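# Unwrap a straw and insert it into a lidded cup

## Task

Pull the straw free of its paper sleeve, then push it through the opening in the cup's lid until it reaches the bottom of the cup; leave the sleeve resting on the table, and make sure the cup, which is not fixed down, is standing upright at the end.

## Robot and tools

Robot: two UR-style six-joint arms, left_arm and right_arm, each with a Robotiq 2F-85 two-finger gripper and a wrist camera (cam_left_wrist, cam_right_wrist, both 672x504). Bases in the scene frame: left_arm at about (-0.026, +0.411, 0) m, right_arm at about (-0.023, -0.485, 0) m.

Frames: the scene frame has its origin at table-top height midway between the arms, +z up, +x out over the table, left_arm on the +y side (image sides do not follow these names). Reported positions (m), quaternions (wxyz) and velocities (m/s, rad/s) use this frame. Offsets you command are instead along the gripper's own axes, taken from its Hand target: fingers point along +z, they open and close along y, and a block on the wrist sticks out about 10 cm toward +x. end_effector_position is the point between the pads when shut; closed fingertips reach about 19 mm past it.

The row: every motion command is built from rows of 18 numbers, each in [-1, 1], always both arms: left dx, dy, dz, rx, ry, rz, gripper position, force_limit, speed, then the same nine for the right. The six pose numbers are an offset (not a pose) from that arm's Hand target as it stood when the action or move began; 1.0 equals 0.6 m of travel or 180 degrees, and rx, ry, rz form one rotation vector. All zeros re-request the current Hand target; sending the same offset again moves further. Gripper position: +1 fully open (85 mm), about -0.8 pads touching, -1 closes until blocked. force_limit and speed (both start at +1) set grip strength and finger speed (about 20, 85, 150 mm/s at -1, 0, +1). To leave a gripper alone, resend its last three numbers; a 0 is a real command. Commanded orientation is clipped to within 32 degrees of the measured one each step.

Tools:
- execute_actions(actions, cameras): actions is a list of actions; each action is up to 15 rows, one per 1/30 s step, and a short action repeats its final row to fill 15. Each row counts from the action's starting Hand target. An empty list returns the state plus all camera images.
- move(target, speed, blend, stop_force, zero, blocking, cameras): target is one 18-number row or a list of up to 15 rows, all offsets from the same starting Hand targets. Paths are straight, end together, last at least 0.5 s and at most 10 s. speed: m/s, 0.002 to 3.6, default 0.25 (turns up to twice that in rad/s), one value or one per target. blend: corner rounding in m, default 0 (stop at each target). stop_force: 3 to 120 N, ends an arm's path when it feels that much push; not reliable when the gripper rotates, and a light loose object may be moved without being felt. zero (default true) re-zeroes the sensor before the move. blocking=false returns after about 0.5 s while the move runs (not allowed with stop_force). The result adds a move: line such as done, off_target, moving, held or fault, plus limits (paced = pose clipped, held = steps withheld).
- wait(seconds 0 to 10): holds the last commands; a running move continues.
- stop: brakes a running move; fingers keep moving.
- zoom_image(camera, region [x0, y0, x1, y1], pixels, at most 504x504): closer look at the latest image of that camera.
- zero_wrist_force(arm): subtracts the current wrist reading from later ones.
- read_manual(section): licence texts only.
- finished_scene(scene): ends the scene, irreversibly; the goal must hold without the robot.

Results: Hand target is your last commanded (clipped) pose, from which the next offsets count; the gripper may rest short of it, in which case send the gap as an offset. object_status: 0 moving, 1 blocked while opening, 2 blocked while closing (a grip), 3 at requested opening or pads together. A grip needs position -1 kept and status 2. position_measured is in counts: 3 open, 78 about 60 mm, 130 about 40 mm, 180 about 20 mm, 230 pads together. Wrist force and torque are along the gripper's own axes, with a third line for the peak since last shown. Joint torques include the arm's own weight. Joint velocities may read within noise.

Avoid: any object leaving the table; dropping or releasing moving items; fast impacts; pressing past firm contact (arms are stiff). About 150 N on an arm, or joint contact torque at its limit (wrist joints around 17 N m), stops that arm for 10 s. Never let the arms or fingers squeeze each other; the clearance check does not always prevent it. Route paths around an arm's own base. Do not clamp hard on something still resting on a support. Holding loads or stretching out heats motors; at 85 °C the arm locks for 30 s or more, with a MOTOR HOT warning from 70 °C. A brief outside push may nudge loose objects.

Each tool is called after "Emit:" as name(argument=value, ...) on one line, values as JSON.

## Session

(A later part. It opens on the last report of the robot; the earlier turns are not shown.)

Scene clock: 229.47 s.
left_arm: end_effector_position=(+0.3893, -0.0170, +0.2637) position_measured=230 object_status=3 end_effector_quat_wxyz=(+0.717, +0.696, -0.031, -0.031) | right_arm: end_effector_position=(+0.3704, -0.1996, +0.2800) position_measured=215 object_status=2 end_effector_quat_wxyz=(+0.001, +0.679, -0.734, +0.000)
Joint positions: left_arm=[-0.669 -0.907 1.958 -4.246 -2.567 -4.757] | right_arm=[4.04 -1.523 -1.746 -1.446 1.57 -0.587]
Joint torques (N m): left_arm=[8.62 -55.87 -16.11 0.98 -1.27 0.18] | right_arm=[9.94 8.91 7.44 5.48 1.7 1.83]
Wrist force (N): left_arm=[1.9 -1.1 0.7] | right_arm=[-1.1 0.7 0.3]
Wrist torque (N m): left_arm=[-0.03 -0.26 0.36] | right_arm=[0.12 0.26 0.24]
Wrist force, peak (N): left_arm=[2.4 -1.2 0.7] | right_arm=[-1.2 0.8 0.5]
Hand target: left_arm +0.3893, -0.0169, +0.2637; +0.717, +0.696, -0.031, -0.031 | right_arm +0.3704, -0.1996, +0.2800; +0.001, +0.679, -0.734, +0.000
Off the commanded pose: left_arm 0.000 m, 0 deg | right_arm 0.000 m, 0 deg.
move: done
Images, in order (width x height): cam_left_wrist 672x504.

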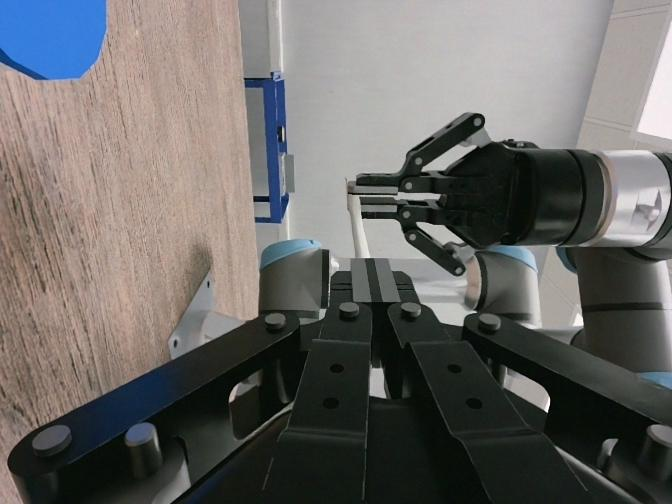

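Emit:
move(target=[0,0,-0.05,0,0,0,-0.4,-1,0.5,0,0,0,0,0,0,-1,-1,-1], speed=0.2)

Emit:
move(target=[-0.0233,0,0.025,0,0,0,-0.4,-1,0.5,0,0,0,0,0,0,-1,-1,-1], cameras=["cam_left_wrist"], speed=0.2)

Emit:
zoom_image(camera="cam_left_wrist", region=[280, 180, 440, 340])

Scene clock: 238.93 s.
left_arm: end_effector_position=(+0.3918, +0.0130, +0.2628) position_measured=179 object_status=3 end_effector_quat_wxyz=(+0.717, +0.696, -0.031, -0.031) | right_arm: end_effector_position=(+0.3704, -0.1996, +0.2800) position_measured=215 object_status=2 end_effector_quat_wxyz=(+0.001, +0.679, -0.734, +0.000)
Joint positions: left_arm=[-0.612 -0.914 1.98 -4.266 -2.624 -4.763] | right_arm=[4.04 -1.523 -1.746 -1.446 1.57 -0.587]
Joint torques (N m): left_arm=[-5.82 -48.58 -21.76 0.84 1.81 -0.15] | right_arm=[9.3 8.61 6.99 5.44 1.76 1.92]
Wrist force (N): left_arm=[2.1 -1.2 0.6] | right_arm=[-1.1 0.9 0.4]
Wrist torque (N m): left_arm=[-0.04 -0.28 0.38] | right_arm=[0.15 0.25 0.24]
Wrist force, peak (N): left_arm=[1.4 -1.4 5.7] | right_arm=[-1.3 0.8 0.6]
Hand target: left_arm +0.3919, +0.0129, +0.2628; +0.717, +0.696, -0.031, -0.031 | right_arm +0.3704, -0.1996, +0.2800; +0.001, +0.679, -0.734, +0.000
Off the commanded pose: left_arm 0.000 m, 0 deg | right_arm 0.000 m, 0 deg.
move: done

Scene clock: 239.63 s.
left_arm: end_effector_position=(+0.3765, -0.0008, +0.2633) position_measured=179 object_status=3 end_effector_quat_wxyz=(+0.717, +0.696, -0.031, -0.031) end_effector_velocity=(+0.001, +0.001, +0.000) end_effector_angular_velocity=(-0.001, -0.001, -0.001) | right_arm: end_effector_position=(+0.3704, -0.1996, +0.2800) position_measured=215 object_status=2 end_effector_quat_wxyz=(+0.001, +0.679, -0.734, +0.000)
Joint positions: left_arm=[-0.658 -0.929 2.012 -4.279 -2.578 -4.758] | right_arm=[4.04 -1.523 -1.746 -1.446 1.57 -0.587]
Joint velocities: left_arm=[0.004 0 -0.002 0 -0.005 0] | right_arm=[within noise]
Joint torques (N m): left_arm=[8.04 -43.79 -21.66 -1.61 -1.26 0.44] | right_arm=[9.77 8.71 6.87 5.45 1.73 1.83]
Wrist force (N): left_arm=[2.2 -1.1 0.3] | right_arm=[-1.2 0.9 0.6]
Wrist torque (N m): left_arm=[-0.04 -0.30 0.37] | right_arm=[0.15 0.26 0.24]
Wrist force, peak (N): left_arm=[3.5 -1.1 -1.0] | right_arm=[-1.1 0.9 0.7]
Hand target: left_arm +0.3766, -0.0008, +0.2633; +0.717, +0.696, -0.031, -0.031 | right_arm +0.3704, -0.1996, +0.2800; +0.001, +0.679, -0.734, +0.000
Off the commanded pose: left_arm 0.000 m, 0 deg | right_arm 0.000 m, 0 deg.
move: done
Images, in order (width x height): cam_left_wrist 672x504.

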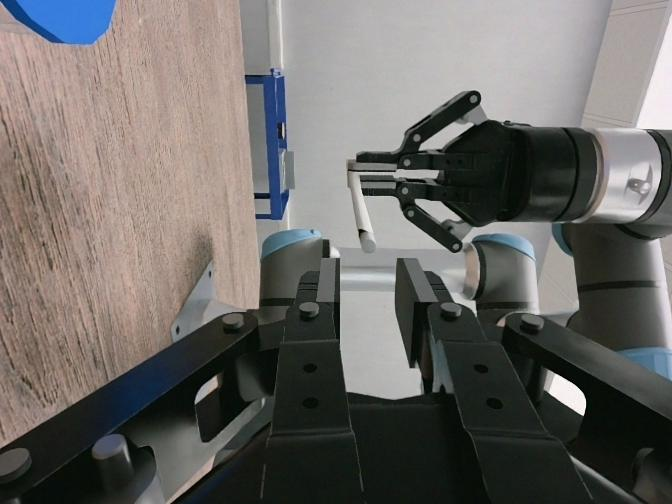

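Scaled by 3.150.

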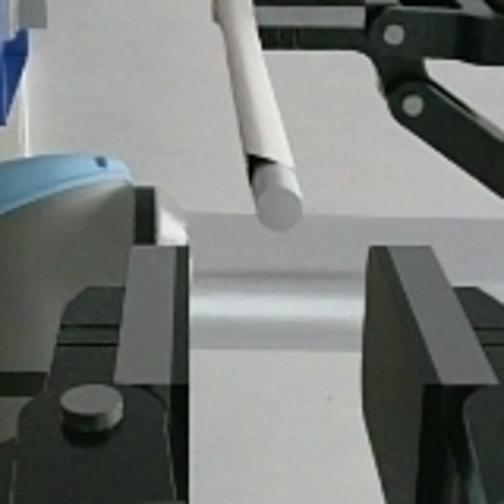

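Emit:
move(target=[0.009,0.0015,0.052,0,0,0,-0.45,-1,0.5,0,0,0,0,0,0,-1,-1,-1], cameras=["cam_left_wrist"], speed=0.1)

Emit:
zoom_image(camera="cam_left_wrist", region=[300, 220, 440, 340])

Scene clock: 249.83 s.
left_arm: end_effector_position=(+0.3794, -0.0324, +0.2650) position_measured=186 object_status=3 end_effector_quat_wxyz=(+0.717, +0.696, -0.031, -0.031) | right_arm: end_effector_position=(+0.3704, -0.1996, +0.2800) position_measured=215 object_status=2 end_effector_quat_wxyz=(+0.001, +0.679, -0.734, +0.000)
Joint positions: left_arm=[-0.71 -0.914 1.969 -4.246 -2.526 -4.753] | right_arm=[4.04 -1.523 -1.746 -1.446 1.57 -0.587]
Joint torques (N m): left_arm=[8.35 -48.75 1.97 -3.82 -1.35 0.08] | right_arm=[9.25 9.13 7.1 5.38 1.74 1.94]
Wrist force (N): left_arm=[1.8 -1.2 0.6] | right_arm=[-1.1 0.8 0.5]
Wrist torque (N m): left_arm=[-0.03 -0.24 0.37] | right_arm=[0.13 0.25 0.24]
Wrist force, peak (N): left_arm=[3.3 -1.4 -2.4] | right_arm=[-1.2 1.0 0.4]
Hand target: left_arm +0.3793, -0.0323, +0.2651; +0.717, +0.696, -0.031, -0.031 | right_arm +0.3704, -0.1996, +0.2800; +0.001, +0.679, -0.734, +0.000
Off the commanded pose: left_arm 0.000 m, 0 deg | right_arm 0.000 m, 0 deg.
move: done
Images, in order (width x height): cam_left_wrist 672x504.

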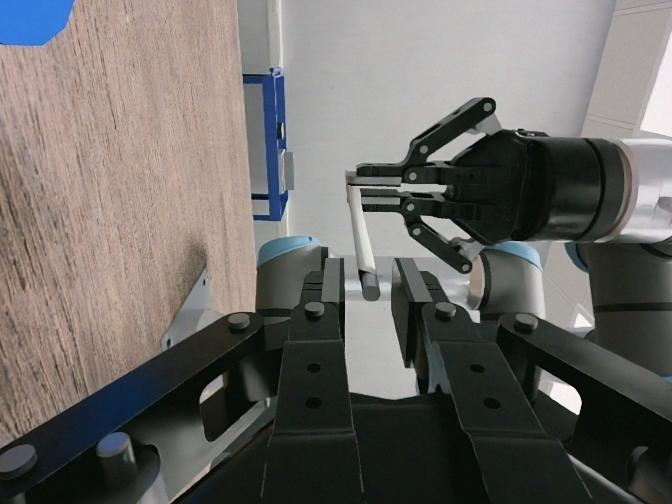

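Scaled by 3.600.

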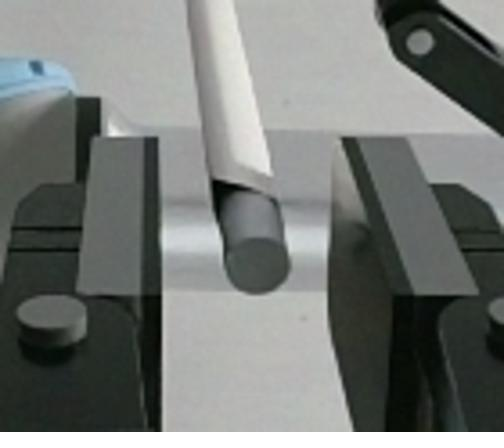

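Emit:
move(target=[0,0.0015,0.006,0,0,0,-0.45,-1,0.5,0,0,0,0,0,0,-1,-1,-1], speed=0.1)

Emit:
move(target=[0,0,0,0,0,0,-1,-1,-1,0,0,0,0,0,0,-1,-1,-1], cameras=["cam_left_wrist"])

Emit:
zoom_image(camera="cam_left_wrist", region=[300, 220, 440, 340])

Scene clock: 258.20 s.
left_arm: end_effector_position=(+0.3790, -0.0359, +0.2661) position_measured=186 object_status=3 end_effector_quat_wxyz=(+0.717, +0.696, -0.031, -0.031) | right_arm: end_effector_position=(+0.3704, -0.1996, +0.2800) position_measured=215 object_status=2 end_effector_quat_wxyz=(+0.001, +0.679, -0.734, +0.000)
Joint positions: left_arm=[-0.716 -0.915 1.966 -4.242 -2.52 -4.752] | right_arm=[4.04 -1.523 -1.746 -1.446 1.57 -0.587]
Joint torques (N m): left_arm=[-1.34 -59.7 -22.47 0.39 0.84 1.41] | right_arm=[9.06 8.84 7.01 5.47 1.68 1.9]
Wrist force (N): left_arm=[2.0 -1.1 0.8] | right_arm=[-1.1 0.9 0.4]
Wrist torque (N m): left_arm=[-0.01 -0.26 0.37] | right_arm=[0.15 0.25 0.24]
Wrist force, peak (N): left_arm=[2.4 -1.2 0.2] | right_arm=[-1.3 0.8 0.6]
Hand target: left_arm +0.3790, -0.0359, +0.2661; +0.717, +0.696, -0.031, -0.031 | right_arm +0.3704, -0.1996, +0.2800; +0.001, +0.679, -0.734, +0.000
Off the commanded pose: left_arm 0.000 m, 0 deg | right_arm 0.000 m, 0 deg.
move: done

Scene clock: 259.03 s.
left_arm: end_effector_position=(+0.3790, -0.0359, +0.2661) position_measured=216 object_status=0 end_effector_quat_wxyz=(+0.717, +0.696, -0.031, -0.031) | right_arm: end_effector_position=(+0.3704, -0.1996, +0.2800) position_measured=215 object_status=2 end_effector_quat_wxyz=(+0.001, +0.679, -0.734, +0.000)
Joint positions: left_arm=[-0.716 -0.915 1.966 -4.242 -2.52 -4.752] | right_arm=[4.04 -1.523 -1.746 -1.446 1.57 -0.587]
Joint torques (N m): left_arm=[8.42 -57.88 -15.61 -3.82 -1.02 0.99] | right_arm=[9.61 8.66 6.62 5.43 1.74 1.86]
Wrist force (N): left_arm=[1.8 -2.1 0.2] | right_arm=[-0.3 0.8 -0.4]
Wrist torque (N m): left_arm=[0.11 -0.25 0.36] | right_arm=[0.16 0.23 0.24]
Wrist force, peak (N): left_arm=[2.0 -2.1 -0.1] | right_arm=[-1.2 0.8 0.5]
Hand target: left_arm +0.3790, -0.0359, +0.2661; +0.717, +0.696, -0.031, -0.031 | right_arm +0.3704, -0.1996, +0.2800; +0.001, +0.679, -0.734, +0.000
Off the commanded pose: left_arm 0.000 m, 0 deg | right_arm 0.000 m, 0 deg.
move: done
Images, in order (width x height): cam_left_wrist 672x504.

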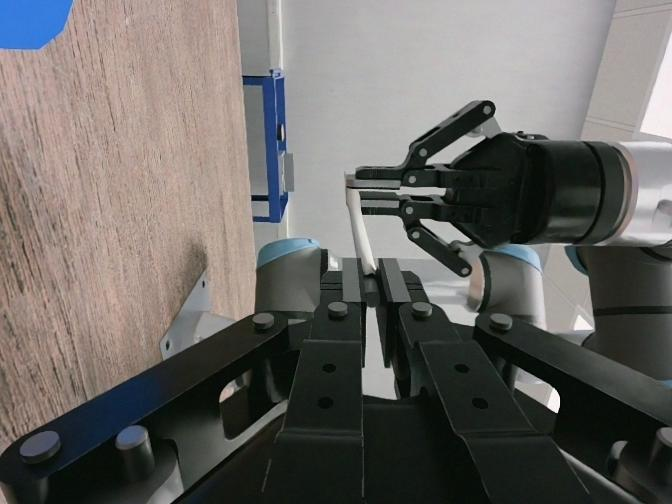

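Scaled by 3.600.

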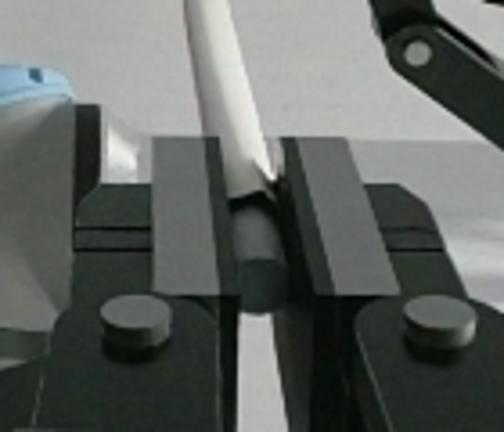

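Emit:
move(target=[0,0,-0.067,0,0,0,-1,-1,-1,0,0,0,0,0,0,-1,-1,-1], speed=0.06, cameras=["cam_left_wrist"])

Emit:
zoom_image(camera="cam_left_wrist", region=[280, 140, 440, 300])

Scene clock: 263.47 s.
left_arm: end_effector_position=(+0.3824, +0.0043, +0.2649) position_measured=216 object_status=2 end_effector_quat_wxyz=(+0.717, +0.696, -0.031, -0.031) end_effector_velocity=(+0.000, -0.002, +0.000) end_effector_angular_velocity=(+0.000, +0.000, +0.001) | right_arm: end_effector_position=(+0.3704, -0.1996, +0.2799) position_measured=215 object_status=2 end_effector_quat_wxyz=(+0.001, +0.679, -0.734, +0.000)
Joint positions: left_arm=[-0.64 -0.927 2 -4.27 -2.595 -4.76] | right_arm=[4.041 -1.523 -1.746 -1.446 1.57 -0.587]
Joint velocities: left_arm=[-0.004 0.001 -0.002 0.001 0.005 0] | right_arm=[within noise]
Joint torques (N m): left_arm=[-5.98 -45.82 -22.64 1.14 1.83 -0.3] | right_arm=[-10.58 20.54 22.92 4.92 -2.26 1.87]
Wrist force (N): left_arm=[2.2 -1.3 0.6] | right_arm=[-1.2 0.4 0.6]
Wrist torque (N m): left_arm=[-0.07 -0.31 0.38] | right_arm=[0.07 0.26 0.24]
Wrist force, peak (N): left_arm=[2.6 -1.9 23.9] | right_arm=[-28.4 0.2 -0.4]
Hand target: left_arm +0.3825, +0.0042, +0.2649; +0.717, +0.696, -0.031, -0.031 | right_arm +0.3704, -0.1996, +0.2800; +0.001, +0.679, -0.734, +0.000
Off the commanded pose: left_arm 0.000 m, 0 deg | right_arm 0.000 m, 0 deg.
move: done
Images, in order (width x height): cam_left_wrist 672x504.

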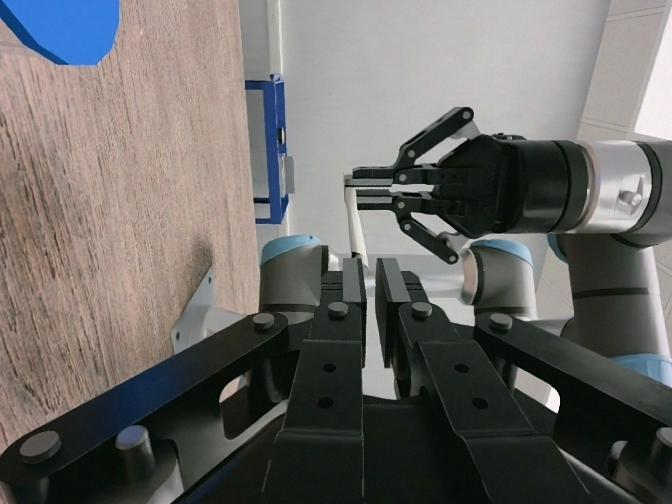

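Scaled by 3.150.

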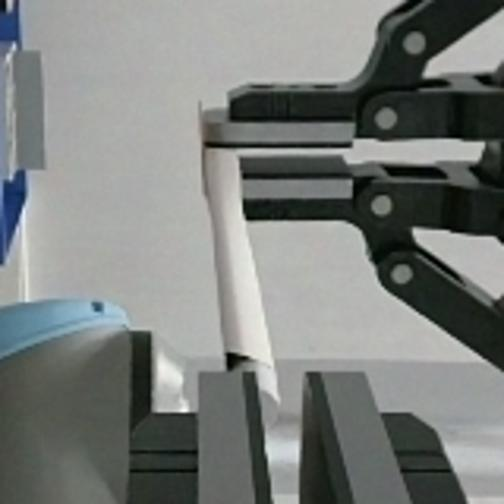

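Emit:
move(target=[0,0,0.0,0,0,0,-0.45,0.3,0,0,0,0,0,0,0,-1,-1,-1], cameras=["cam_left_wrist"])

Emit:
move(target=[0,0,0.0675,0,0,0,-0.45,0.3,0,0,0,0,0,0,0,-1,-1,-1], speed=0.15, cameras=["cam_left_wrist"])

Emit:
zoom_image(camera="cam_left_wrist", region=[300, 220, 440, 340])

Scene clock: 269.63 s.
left_arm: end_effector_position=(+0.3825, +0.0042, +0.2649) position_measured=186 object_status=0 end_effector_quat_wxyz=(+0.717, +0.696, -0.031, -0.031) | right_arm: end_effector_position=(+0.3704, -0.1996, +0.2800) position_measured=215 object_status=2 end_effector_quat_wxyz=(+0.001, +0.679, -0.734, +0.000)
Joint positions: left_arm=[-0.64 -0.927 2 -4.27 -2.595 -4.76] | right_arm=[4.04 -1.523 -1.746 -1.446 1.57 -0.587]
Joint torques (N m): left_arm=[-6.25 -24.96 -24.61 1.21 -1.25 1.29] | right_arm=[-10.96 40.87 44.59 5.26 -1.77 1.88]
Wrist force (N): left_arm=[2.1 -1.2 0.5] | right_arm=[-1.3 0.2 0.5]
Wrist torque (N m): left_arm=[-0.07 -0.28 0.38] | right_arm=[0.05 0.27 0.24]
Wrist force, peak (N): left_arm=[2.3 -1.4 0.7] | right_arm=[-1.3 0.4 0.6]
Hand target: left_arm +0.3825, +0.0042, +0.2649; +0.717, +0.696, -0.031, -0.031 | right_arm +0.3704, -0.1996, +0.2800; +0.001, +0.679, -0.734, +0.000
Off the commanded pose: left_arm 0.000 m, 0 deg | right_arm 0.000 m, 0 deg.
move: done
Images, in order (width x height): cam_left_wrist 672x504.

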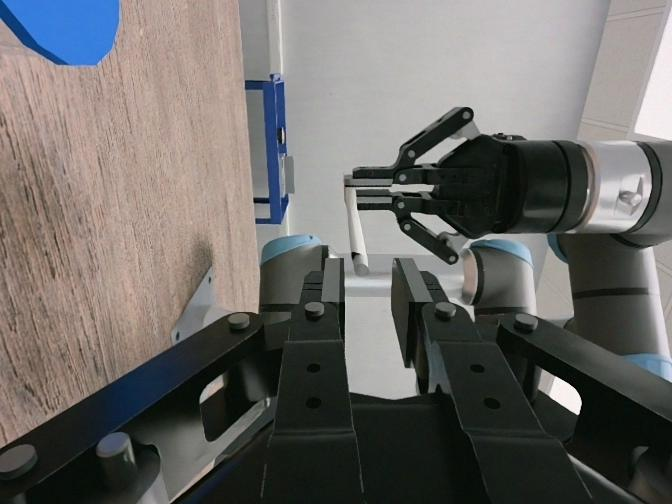

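Scene clock: 270.40 s.
left_arm: end_effector_position=(+0.3790, -0.0362, +0.2660) position_measured=186 object_status=3 end_effector_quat_wxyz=(+0.717, +0.696, -0.031, -0.031) | right_arm: end_effector_position=(+0.3704, -0.1996, +0.2800) position_measured=215 object_status=2 end_effector_quat_wxyz=(+0.001, +0.679, -0.734, +0.000)
Joint positions: left_arm=[-0.717 -0.915 1.965 -4.242 -2.519 -4.752] | right_arm=[4.04 -1.523 -1.746 -1.446 1.57 -0.587]
Joint torques (N m): left_arm=[8.62 -47.9 0.47 -3.99 -1.3 -0.68] | right_arm=[-10.61 40.32 45.44 5.29 -1.74 1.86]
Wrist force (N): left_arm=[2.1 -1.1 0.7] | right_arm=[-1.0 0.2 0.5]
Wrist torque (N m): left_arm=[-0.02 -0.29 0.37] | right_arm=[0.04 0.24 0.24]
Wrist force, peak (N): left_arm=[3.3 -1.6 -4.6] | right_arm=[-1.3 0.3 0.6]
Hand target: left_arm +0.3790, -0.0362, +0.2661; +0.717, +0.696, -0.031, -0.031 | right_arm +0.3704, -0.1996, +0.2800; +0.001, +0.679, -0.734, +0.000
Off the commanded pose: left_arm 0.000 m, 0 deg | right_arm 0.000 m, 0 deg.
move: done
Images, in order (width x height): cam_left_wrist 672x504.

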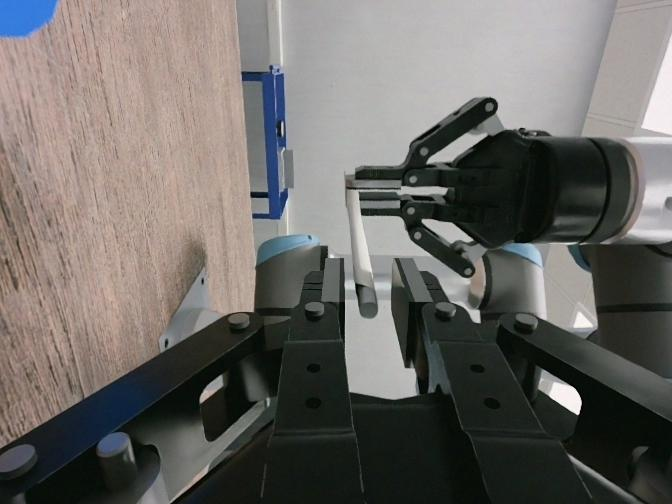

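Scaled by 3.600.

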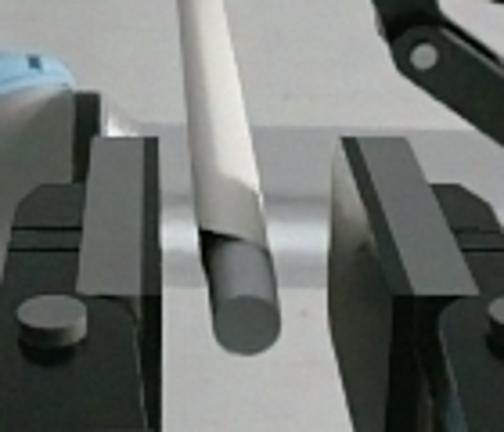

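Emit:
move(target=[0,-0.0015,-0.006,0,0,0,-0.45,0.3,0,0,0,0,0,0,0,-1,-1,-1], speed=0.15, cameras=["cam_right_wrist"])

Scene clock: 275.63 s.
left_arm: end_effector_position=(+0.3793, -0.0325, +0.2651) position_measured=186 object_status=3 end_effector_quat_wxyz=(+0.717, +0.696, -0.031, -0.031) | right_arm: end_effector_position=(+0.3704, -0.1996, +0.2800) position_measured=215 object_status=2 end_effector_quat_wxyz=(+0.001, +0.679, -0.734, +0.000)
Joint positions: left_arm=[-0.71 -0.914 1.969 -4.246 -2.526 -4.753] | right_arm=[4.04 -1.523 -1.746 -1.446 1.57 -0.587]
Joint torques (N m): left_arm=[3.3 -23.86 -1.52 -3.27 0.11 -1.55] | right_arm=[-10.51 40.43 44.68 5.21 -0.96 1.82]
Wrist force (N): left_arm=[1.9 -1.4 0.7] | right_arm=[-1.1 0.3 0.3]
Wrist torque (N m): left_arm=[-0.07 -0.26 0.37] | right_arm=[0.06 0.25 0.24]
Wrist force, peak (N): left_arm=[2.1 -1.5 0.8] | right_arm=[-1.3 0.5 0.6]
Hand target: left_arm +0.3793, -0.0326, +0.2651; +0.717, +0.696, -0.031, -0.031 | right_arm +0.3704, -0.1996, +0.2800; +0.001, +0.679, -0.734, +0.000
Off the commanded pose: left_arm 0.000 m, 0 deg | right_arm 0.000 m, 0 deg.
move: done
Images, in order (width x height): cam_right_wrist 672x504.

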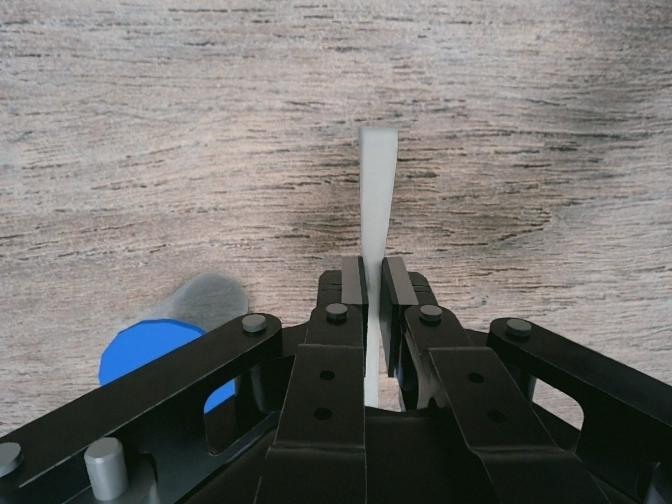

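Emit:
move(target=[-0.005,0,0.007,0,0,0,-0.45,0.3,0,0,0,0,0,0,0,-1,-1,-1], speed=0.15)

Emit:
move(target=[0,0,0,0,0,0,-1,0.2,-1,0,0,0,0,0,0,-0.98,-0.4,-1], cameras=["cam_left_wrist"])

Emit:
zoom_image(camera="cam_left_wrist", region=[300, 220, 440, 340])

Emit:
move(target=[0,0,-0.05,0,0,0,-1,0.2,-1,0,0,0,0,0,0,-0.98,-0.4,-1], speed=0.05, cameras=["all"])

Emit:
zoom_image(camera="cam_left_wrist", region=[280, 140, 440, 300])

Scene clock: 283.23 s.
left_arm: end_effector_position=(+0.3759, -0.0366, +0.2652) position_measured=186 object_status=3 end_effector_quat_wxyz=(+0.717, +0.696, -0.031, -0.031) | right_arm: end_effector_position=(+0.3704, -0.1996, +0.2800) position_measured=215 object_status=2 end_effector_quat_wxyz=(+0.001, +0.679, -0.734, +0.000)
Joint positions: left_arm=[-0.722 -0.917 1.974 -4.248 -2.514 -4.752] | right_arm=[4.04 -1.523 -1.746 -1.446 1.57 -0.587]
Joint torques (N m): left_arm=[7.14 -60.14 -1.12 -3.98 -0.22 1.21] | right_arm=[-10.75 40.6 44.46 5.3 -0.39 1.85]
Wrist force (N): left_arm=[1.8 -1.1 0.7] | right_arm=[-1.3 0.4 0.5]
Wrist torque (N m): left_arm=[-0.03 -0.25 0.38] | right_arm=[0.08 0.29 0.25]
Wrist force, peak (N): left_arm=[2.1 -1.8 0.7] | right_arm=[-1.4 0.6 0.3]
Hand target: left_arm +0.3759, -0.0365, +0.2652; +0.717, +0.696, -0.031, -0.031 | right_arm +0.3704, -0.1996, +0.2800; +0.001, +0.679, -0.734, +0.000
Off the commanded pose: left_arm 0.000 m, 0 deg | right_arm 0.000 m, 0 deg.
move: done

Scene clock: 284.33 s.
left_arm: end_effector_position=(+0.3759, -0.0365, +0.2652) position_measured=219 object_status=0 end_effector_quat_wxyz=(+0.717, +0.696, -0.031, -0.031) | right_arm: end_effector_position=(+0.3704, -0.1996, +0.2800) position_measured=216 object_status=2 end_effector_quat_wxyz=(+0.001, +0.679, -0.734, +0.000)
Joint positions: left_arm=[-0.722 -0.917 1.974 -4.248 -2.514 -4.752] | right_arm=[4.04 -1.523 -1.746 -1.446 1.57 -0.587]
Joint torques (N m): left_arm=[7.97 -60.23 -17.59 -1.99 -1.27 -0.02] | right_arm=[-10.53 40.18 43.95 5.29 -0.3 1.9]
Wrist force (N): left_arm=[2.0 -2.8 -1.2] | right_arm=[1.0 0.3 -0.7]
Wrist torque (N m): left_arm=[0.18 -0.25 0.36] | right_arm=[0.06 0.24 0.23]
Wrist force, peak (N): left_arm=[2.2 -2.9 -1.2] | right_arm=[1.1 0.4 -1.1]
Hand target: left_arm +0.3759, -0.0365, +0.2652; +0.717, +0.696, -0.031, -0.031 | right_arm +0.3704, -0.1996, +0.2800; +0.001, +0.679, -0.734, +0.000
Off the commanded pose: left_arm 0.000 m, 0 deg | right_arm 0.000 m, 0 deg.
move: done
Images, in order (width x height): cam_left_wrist 672x504.

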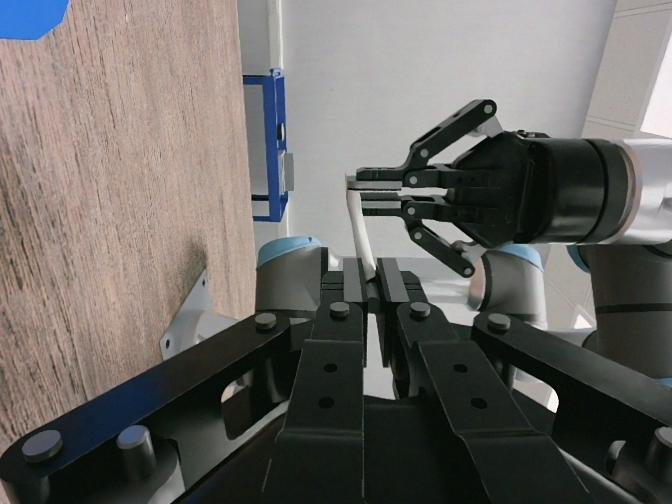

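Scaled by 3.600.

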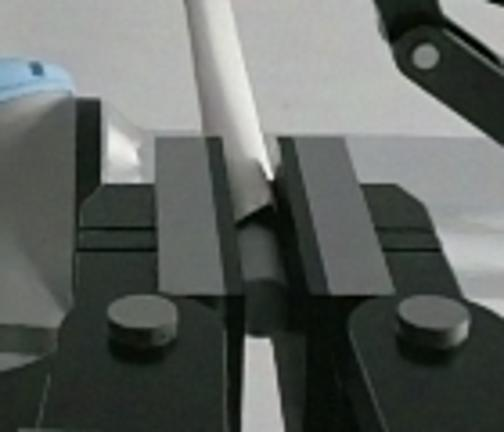

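Scene clock: 285.23 s.
left_arm: end_effector_position=(+0.3785, -0.0064, +0.2643) position_measured=219 object_status=2 end_effector_quat_wxyz=(+0.717, +0.696, -0.031, -0.031) end_effector_velocity=(+0.000, -0.001, +0.001) end_effector_angular_velocity=(-0.001, -0.002, +0.002) | right_arm: end_effector_position=(+0.3705, -0.1995, +0.2801) position_measured=216 object_status=2 end_effector_quat_wxyz=(+0.001, +0.679, -0.734, +0.000)
Joint positions: left_arm=[-0.665 -0.926 2.001 -4.27 -2.57 -4.757] | right_arm=[4.04 -1.523 -1.746 -1.445 1.57 -0.587]
Joint velocities: left_arm=[-0.003 0 -0.002 0 0.005 0.001] | right_arm=[within noise]
Joint torques (N m): left_arm=[10.16 -51.14 -14.31 -2.92 1.55 -0.5] | right_arm=[-11.06 40.73 -0.28 -12.85 -11.77 1.66]
Wrist force (N): left_arm=[4.2 -1.7 50.9] | right_arm=[-55.2 1.6 0.9]
Wrist torque (N m): left_arm=[-0.02 -0.39 0.36] | right_arm=[0.06 0.34 0.15]
Wrist force, peak (N): left_arm=[4.9 0.0 60.5] | right_arm=[-63.9 2.9 2.2]
Hand target: left_arm +0.3785, -0.0066, +0.2643; +0.717, +0.696, -0.031, -0.031 | right_arm +0.3704, -0.1996, +0.2800; +0.001, +0.679, -0.734, +0.000
Off the commanded pose: left_arm 0.000 m, 0 deg | right_arm 0.000 m, 0 deg.
move: done

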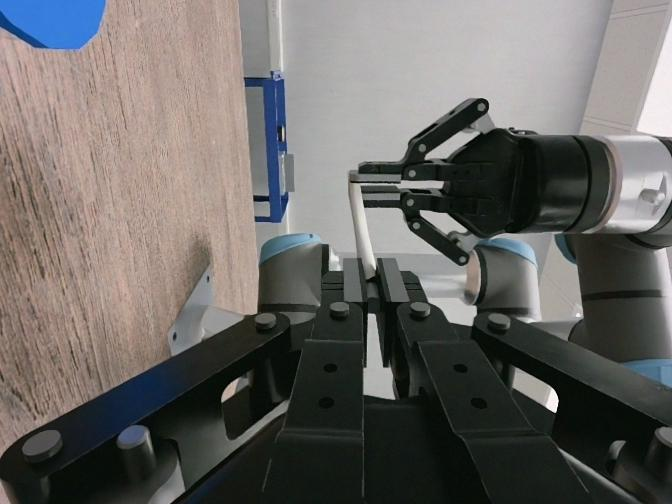

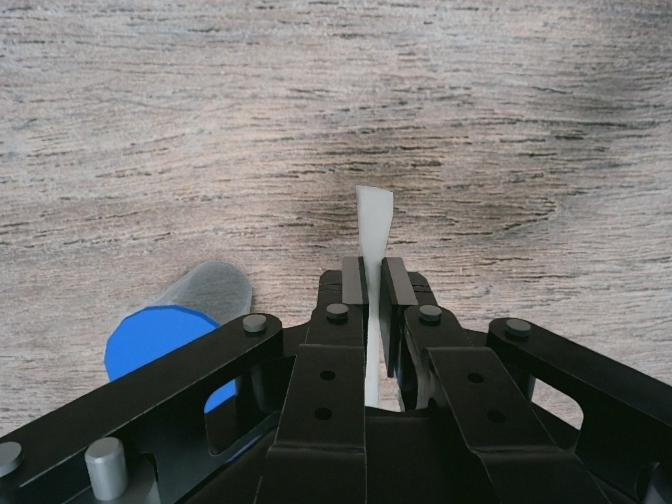

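Scaled by 3.150.

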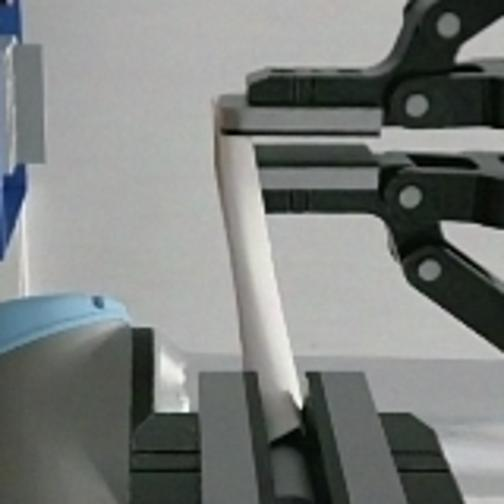

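Emit:
move(target=[0,0,0.004,0,0,0,-1,0.2,-1,0,0,0,0,0,0,-0.98,-0.4,-1], speed=0.05)

Emit:
move(target=[0,0,0,0,0,0,-1,0.2,-1,0,0,0,0,0,0,-0.3,-0.4,-0.8])

Emit:
move(target=[[0,0,0,0,0,0,-1,0.2,-1,0,0,-0.1333,0,0,0,-0.3,-0.4,-0.8],[0,0,0,0,0,0,-1,0.2,-1,0.216,-0.0173,-0.1333,0,0,-0.5256,-0.3,-0.4,-0.8],[0,0,0,0,0,0,-1,0.2,-1,0.184,-0.0105,0.0267,0.3727,-0.4038,-0.4038,-0.3,-0.4,-0.8]], blend=[0.03,0.02,0], speed=[0.2,0.4,0.4], cameras=["all"])

Scene clock: 323.73 s.
left_arm: end_effector_position=(+0.3783, -0.0090, +0.2644) position_measured=219 object_status=2 end_effector_quat_wxyz=(+0.717, +0.696, -0.031, -0.031) | right_arm: end_effector_position=(+0.3704, -0.1996, +0.2800) position_measured=216 object_status=2 end_effector_quat_wxyz=(+0.001, +0.679, -0.734, +0.000)
Joint positions: left_arm=[-0.67 -0.925 1.998 -4.268 -2.566 -4.757] | right_arm=[4.04 -1.523 -1.746 -1.446 1.57 -0.587]
Joint torques (N m): left_arm=[3.53 -25.01 -20.44 0.13 0.81 1.13] | right_arm=[-11.36 39.38 5.67 0.81 -3.41 1.61]
Wrist force (N): left_arm=[3.5 -2.2 19.6] | right_arm=[-21.6 1.3 -0.2]
Wrist torque (N m): left_arm=[0.09 -0.32 0.36] | right_arm=[0.06 0.23 0.14]
Wrist force, peak (N): left_arm=[4.2 -1.7 50.3] | right_arm=[-54.7 1.5 0.9]
Hand target: left_arm +0.3783, -0.0090, +0.2644; +0.717, +0.696, -0.031, -0.031 | right_arm +0.3704, -0.1996, +0.2800; +0.001, +0.679, -0.734, +0.000
Off the commanded pose: left_arm 0.000 m, 0 deg | right_arm 0.000 m, 0 deg.
move: done

Scene clock: 324.57 s.
left_arm: end_effector_position=(+0.3783, -0.0090, +0.2644) position_measured=219 object_status=2 end_effector_quat_wxyz=(+0.717, +0.696, -0.031, -0.031) | right_arm: end_effector_position=(+0.3704, -0.1996, +0.2799) position_measured=167 object_status=0 end_effector_quat_wxyz=(+0.001, +0.679, -0.734, +0.000)
Joint positions: left_arm=[-0.67 -0.925 1.998 -4.268 -2.566 -4.757] | right_arm=[4.04 -1.523 -1.746 -1.446 1.57 -0.587]
Joint torques (N m): left_arm=[5.34 -25.42 -20.12 -0.42 -1.14 0.78] | right_arm=[-9.55 33.66 36.13 5.19 1.92 1.58]
Wrist force (N): left_arm=[2.1 -1.4 0.5] | right_arm=[-2.0 0.0 -2.0]
Wrist torque (N m): left_arm=[-0.04 -0.29 0.37] | right_arm=[0.02 0.38 0.24]
Wrist force, peak (N): left_arm=[3.3 -2.4 20.7] | right_arm=[-23.0 1.2 -0.1]
Hand target: left_arm +0.3783, -0.0090, +0.2644; +0.717, +0.696, -0.031, -0.031 | right_arm +0.3704, -0.1996, +0.2800; +0.001, +0.679, -0.734, +0.000
Off the commanded pose: left_arm 0.000 m, 0 deg | right_arm 0.000 m, 0 deg.
move: done

Scene clock: 330.03 s.
left_arm: end_effector_position=(+0.3783, -0.0090, +0.2644) position_measured=219 object_status=2 end_effector_quat_wxyz=(+0.717, +0.696, -0.031, -0.031) | right_arm: end_effector_position=(+0.3679, -0.3106, +0.2638) position_measured=167 object_status=3 end_effector_quat_wxyz=(+0.692, -0.722, -0.010, +0.009)
Joint positions: left_arm=[-0.67 -0.925 1.998 -4.268 -2.566 -4.757] | right_arm=[3.266 -2.035 -2.269 0.774 3.028 -1.958]
Joint torques (N m): left_arm=[8.13 -28.62 -13.04 -4 -1.16 -1.61] | right_arm=[9.1 51.59 -2.84 -1.15 0.43 -2.25]
Wrist force (N): left_arm=[2.2 -1.4 0.7] | right_arm=[-1.5 -1.1 -0.5]
Wrist torque (N m): left_arm=[-0.05 -0.29 0.37] | right_arm=[-0.10 -0.21 -0.35]
Wrist force, peak (N): left_arm=[2.4 -1.4 0.7] | right_arm=[-2.4 -4.6 -0.2]
Hand target: left_arm +0.3783, -0.0090, +0.2644; +0.717, +0.696, -0.031, -0.031 | right_arm +0.3678, -0.3106, +0.2639; +0.692, -0.722, -0.010, +0.009 (not the last commanded pose)
Off the commanded pose: left_arm 0.000 m, 0 deg | right_arm 0.001 m, 3 deg.
move: held (right_arm; a check stopped the path); limits=held
pose unreachable (right arm): on one or more control steps of this call, first in action 0 (counted from 0), this arm could not follow its commanded pose, so it was not sent that pose on those steps. It may still have moved: this result reports where it is.
cause: moving toward the commanded pose would bring two parts of the arm too close to each other (its gripper and another part of the arm, with joints 4 (wrist 1) to 6 (wrist 3) between them, 6 mm apart when it was first held).

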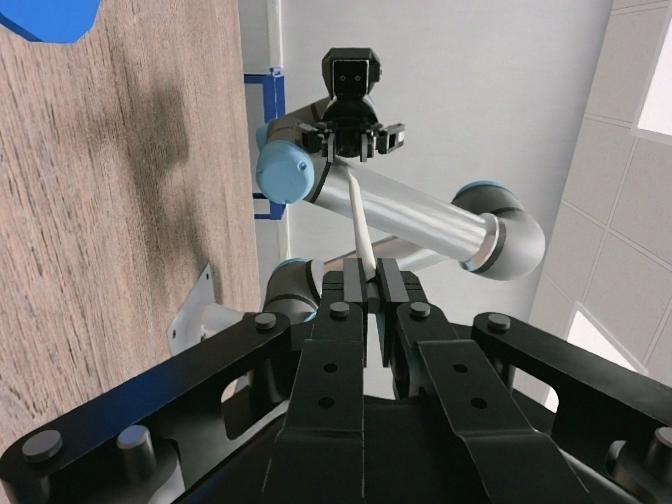

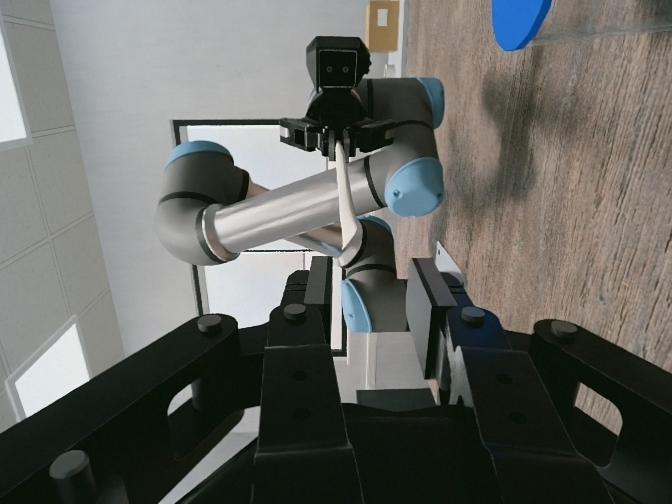

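Emit:
zoom_image(camera="cam_right_wrist", region=[270, 120, 430, 280])

Emit:
zoom_image(camera="cam_left_wrist", region=[280, 110, 440, 270])

Scaled by 3.150.

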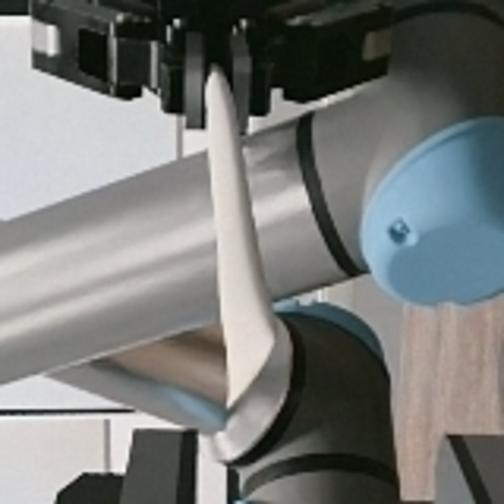

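Scaled by 3.150.

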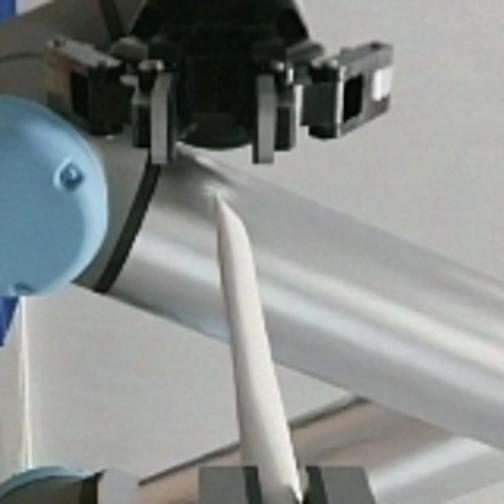

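Emit:
move(target=[0,0,0,0,0,0,-1,0.2,-1,0,-0.005,0.058,0,0,0,-0.3,-0.4,-0.8], speed=0.1, cameras=["all"])

Emit:
zoom_image(camera="cam_right_wrist", region=[270, 160, 430, 320])

Emit:
zoom_image(camera="cam_left_wrist", region=[280, 110, 440, 270])

Scene clock: 343.60 s.
left_arm: end_effector_position=(+0.3783, -0.0090, +0.2644) position_measured=219 object_status=2 end_effector_quat_wxyz=(+0.717, +0.696, -0.031, -0.031) | right_arm: end_effector_position=(+0.3669, -0.2757, +0.2654) position_measured=167 object_status=3 end_effector_quat_wxyz=(+0.692, -0.722, -0.010, +0.009) end_effector_velocity=(+0.000, +0.000, -0.001) end_effector_angular_velocity=(-0.001, +0.002, +0.001)
Joint positions: left_arm=[-0.67 -0.925 1.998 -4.268 -2.566 -4.757] | right_arm=[3.357 -2.056 -2.244 0.942 2.941 -1.785]
Joint velocities: left_arm=[within noise] | right_arm=[0.001 0 0 -0.006 0 -0.004]
Joint torques (N m): left_arm=[8.41 -31.17 -8.48 -3.98 -1.22 -1.69] | right_arm=[-6.75 28.11 19.33 -1.27 2.45 -2.6]
Wrist force (N): left_arm=[2.3 -1.3 0.7] | right_arm=[-1.4 -1.0 -0.5]
Wrist torque (N m): left_arm=[-0.04 -0.31 0.37] | right_arm=[-0.09 -0.22 -0.33]
Wrist force, peak (N): left_arm=[2.4 -1.4 0.8] | right_arm=[-1.5 -1.1 -4.0]
Hand target: left_arm +0.3783, -0.0090, +0.2644; +0.717, +0.696, -0.031, -0.031 | right_arm +0.3669, -0.2757, +0.2654; +0.692, -0.722, -0.010, +0.009
Off the commanded pose: left_arm 0.000 m, 0 deg | right_arm 0.000 m, 0 deg.
move: done

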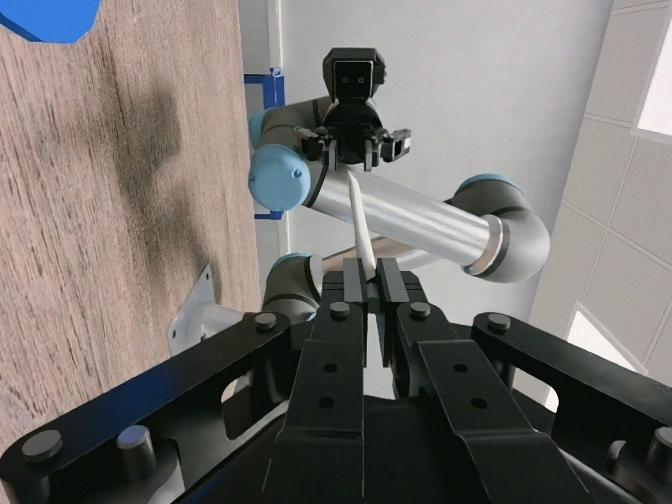

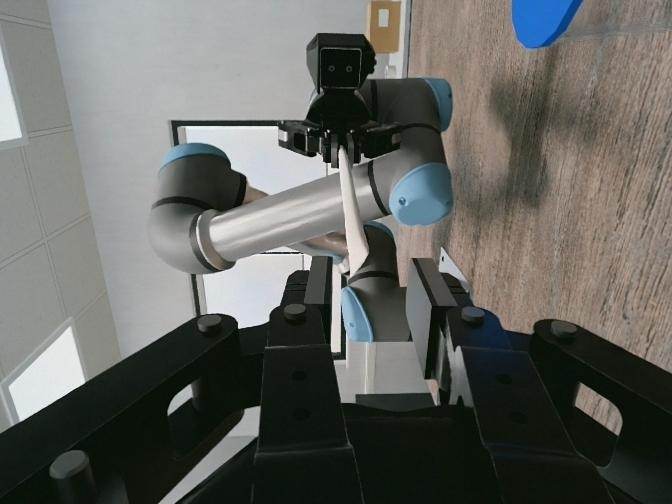

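Scaled by 3.150.

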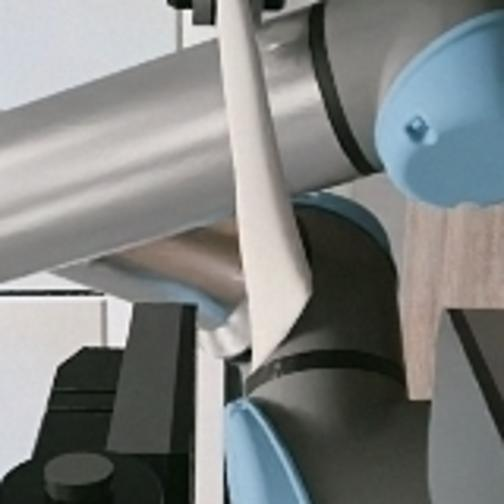

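Scaled by 3.150.

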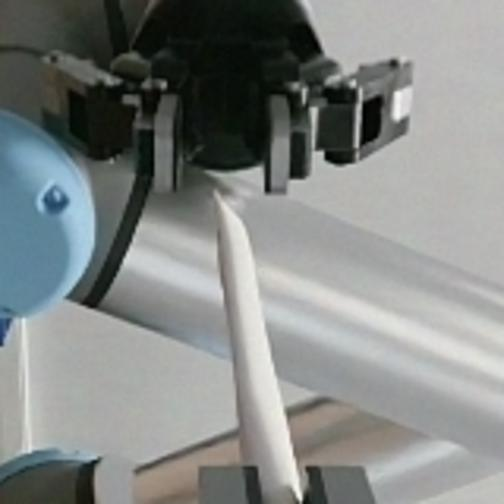

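Emit:
move(target=[0,0,0,0,0,0,-1,0.2,-1,-0.005,-0.003,0.063,0,0,0,-0.5,-0.2,-0.8], speed=0.1, cameras=["cam_right_wrist"])

Emit:
zoom_image(camera="cam_right_wrist", region=[290, 200, 450, 360])

Scene clock: 350.00 s.
left_arm: end_effector_position=(+0.3783, -0.0090, +0.2644) position_measured=219 object_status=2 end_effector_quat_wxyz=(+0.717, +0.696, -0.031, -0.031) | right_arm: end_effector_position=(+0.3628, -0.2380, +0.2656) position_measured=192 object_status=3 end_effector_quat_wxyz=(+0.692, -0.722, -0.010, +0.009)
Joint positions: left_arm=[-0.67 -0.925 1.998 -4.268 -2.566 -4.757] | right_arm=[3.457 -2.059 -2.245 1.016 2.843 -1.712]
Joint torques (N m): left_arm=[8.95 -33.06 -4.22 -4.05 -1.18 -1.56] | right_arm=[-3.91 18.44 20.75 -1.31 1.65 -2.56]
Wrist force (N): left_arm=[2.2 -1.3 0.7] | right_arm=[-1.3 -1.1 -0.3]
Wrist torque (N m): left_arm=[-0.03 -0.30 0.37] | right_arm=[-0.13 -0.24 -0.34]
Wrist force, peak (N): left_arm=[2.3 -1.4 0.6] | right_arm=[-0.3 -0.7 -5.2]
Hand target: left_arm +0.3783, -0.0090, +0.2644; +0.717, +0.696, -0.031, -0.031 | right_arm +0.3629, -0.2380, +0.2656; +0.692, -0.722, -0.010, +0.009
Off the commanded pose: left_arm 0.000 m, 0 deg | right_arm 0.000 m, 0 deg.
move: done
Images, in order (width x height): cam_right_wrist 672x504.

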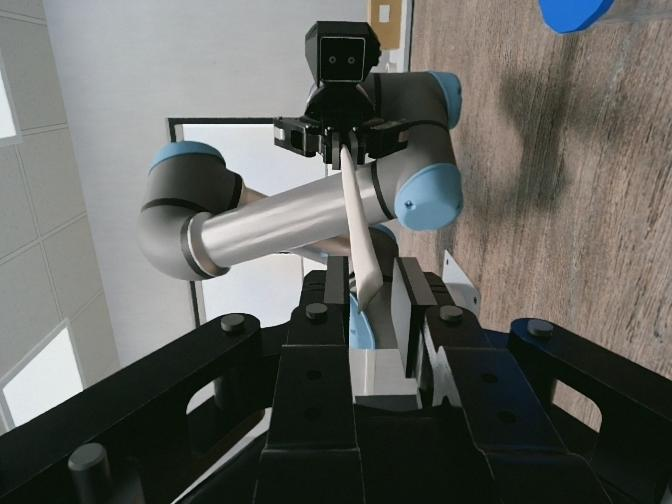

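Scaled by 3.150.

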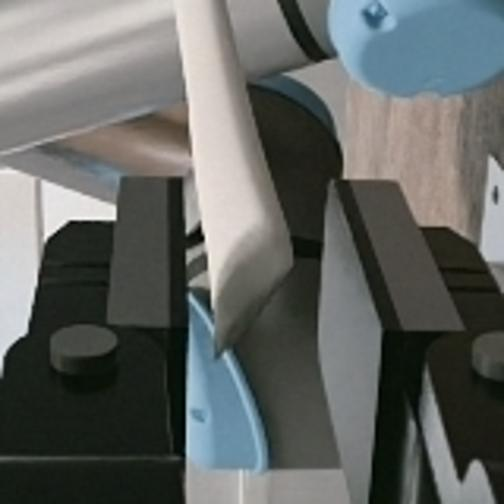

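Emit:
move(target=[0,0,0,0,0,0,-1,0.2,-1,0,0,0.003,0,0,0,-1,-0.2,-1], cameras=["cam_right_wrist"])

Emit:
zoom_image(camera="cam_right_wrist", region=[290, 200, 450, 360])

Emit:
move(target=[0,0,-0.08,0,0,0,-1,0.2,-1,0,0,0,0,0,0,-1,-0.2,-1], speed=0.05, cameras=["all"])

Scene clock: 354.00 s.
left_arm: end_effector_position=(+0.3783, -0.0090, +0.2644) position_measured=219 object_status=2 end_effector_quat_wxyz=(+0.717, +0.696, -0.031, -0.031) | right_arm: end_effector_position=(+0.3628, -0.2361, +0.2655) position_measured=230 object_status=0 end_effector_quat_wxyz=(+0.692, -0.722, -0.010, +0.009)
Joint positions: left_arm=[-0.67 -0.925 1.998 -4.268 -2.566 -4.757] | right_arm=[3.462 -2.06 -2.244 1.018 2.838 -1.709]
Joint torques (N m): left_arm=[8.73 -35.51 0.68 -4.2 -1.22 -1.62] | right_arm=[1.99 15.97 26.27 2.67 0.34 1.33]
Wrist force (N): left_arm=[2.5 -1.6 2.8] | right_arm=[-1.2 -1.4 2.0]
Wrist torque (N m): left_arm=[0.02 -0.30 0.38] | right_arm=[-0.12 -0.21 -0.32]
Wrist force, peak (N): left_arm=[2.5 -1.7 2.9] | right_arm=[-1.2 -1.5 2.0]
Hand target: left_arm +0.3783, -0.0090, +0.2644; +0.717, +0.696, -0.031, -0.031 | right_arm +0.3628, -0.2362, +0.2655; +0.692, -0.722, -0.010, +0.009
Off the commanded pose: left_arm 0.000 m, 0 deg | right_arm 0.000 m, 0 deg.
move: done
Images, in order (width x height): cam_right_wrist 672x504.

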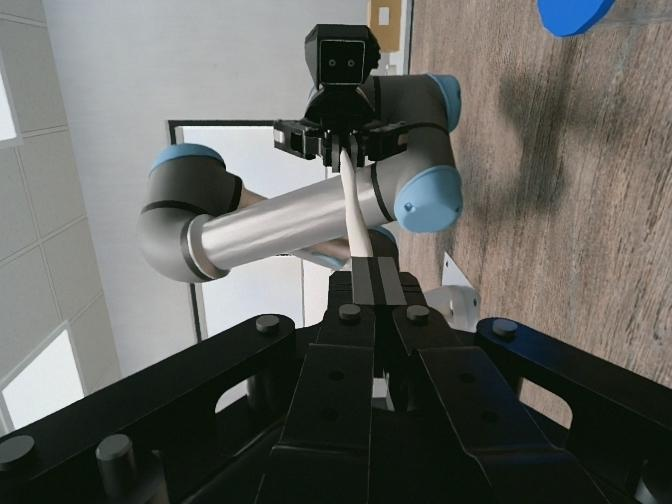

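Scaled by 3.150.

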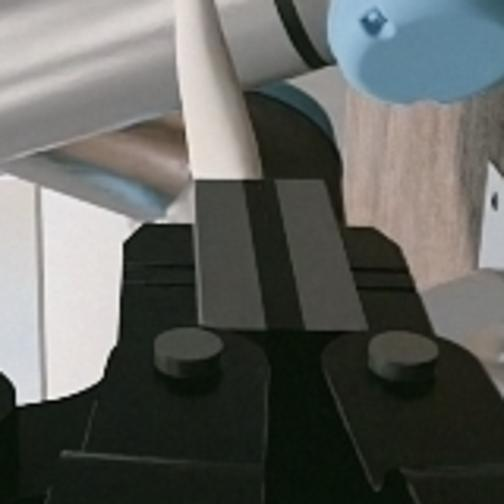

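Scene clock: 355.27 s.
left_arm: end_effector_position=(+0.3825, +0.0389, +0.2630) position_measured=219 object_status=2 end_effector_quat_wxyz=(+0.717, +0.696, -0.031, -0.031) | right_arm: end_effector_position=(+0.3628, -0.2362, +0.2655) position_measured=230 object_status=3 end_effector_quat_wxyz=(+0.692, -0.722, -0.010, +0.009)
Joint positions: left_arm=[-0.574 -0.935 2.029 -4.298 -2.662 -4.768] | right_arm=[3.462 -2.06 -2.244 1.018 2.838 -1.709]
Joint torques (N m): left_arm=[-5.53 -50.31 -15.94 -0.06 1.75 -1.05] | right_arm=[-12.74 29.58 -2.52 0.32 2.58 -1.04]
Wrist force (N): left_arm=[2.0 -1.1 0.5] | right_arm=[-1.3 -1.0 -0.2]
Wrist torque (N m): left_arm=[-0.01 -0.25 0.37] | right_arm=[-0.11 -0.24 -0.34]
Wrist force, peak (N): left_arm=[1.3 -1.7 20.5] | right_arm=[-0.3 -2.3 19.1]
Hand target: left_arm +0.3825, +0.0388, +0.2630; +0.717, +0.696, -0.031, -0.031 | right_arm +0.3628, -0.2362, +0.2655; +0.692, -0.722, -0.010, +0.009
Off the commanded pose: left_arm 0.000 m, 0 deg | right_arm 0.000 m, 0 deg.
move: done

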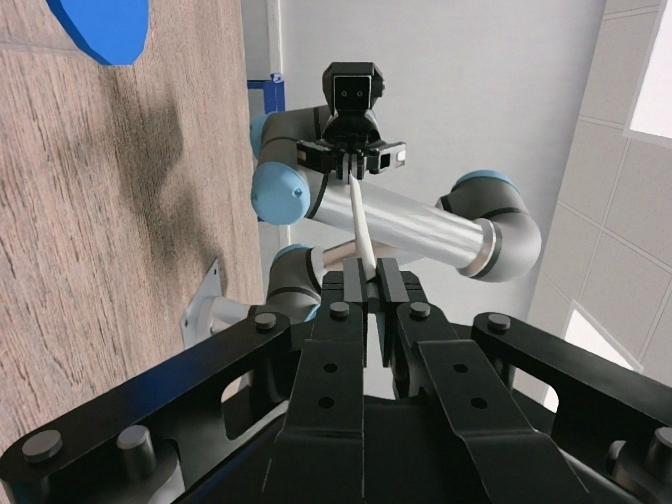

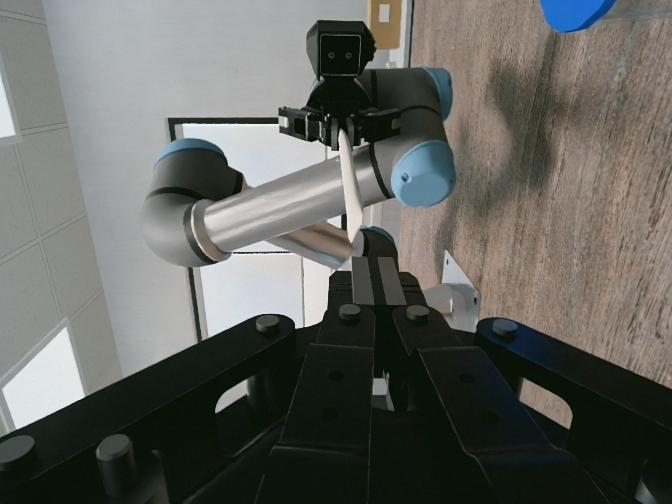

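Emit:
zoom_image(camera="cam_left_wrist", region=[310, 230, 430, 320])

Scaled by 4.200.

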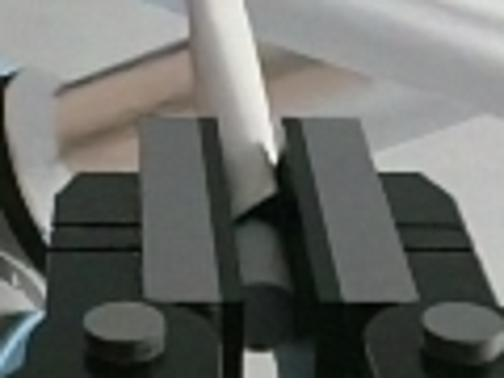

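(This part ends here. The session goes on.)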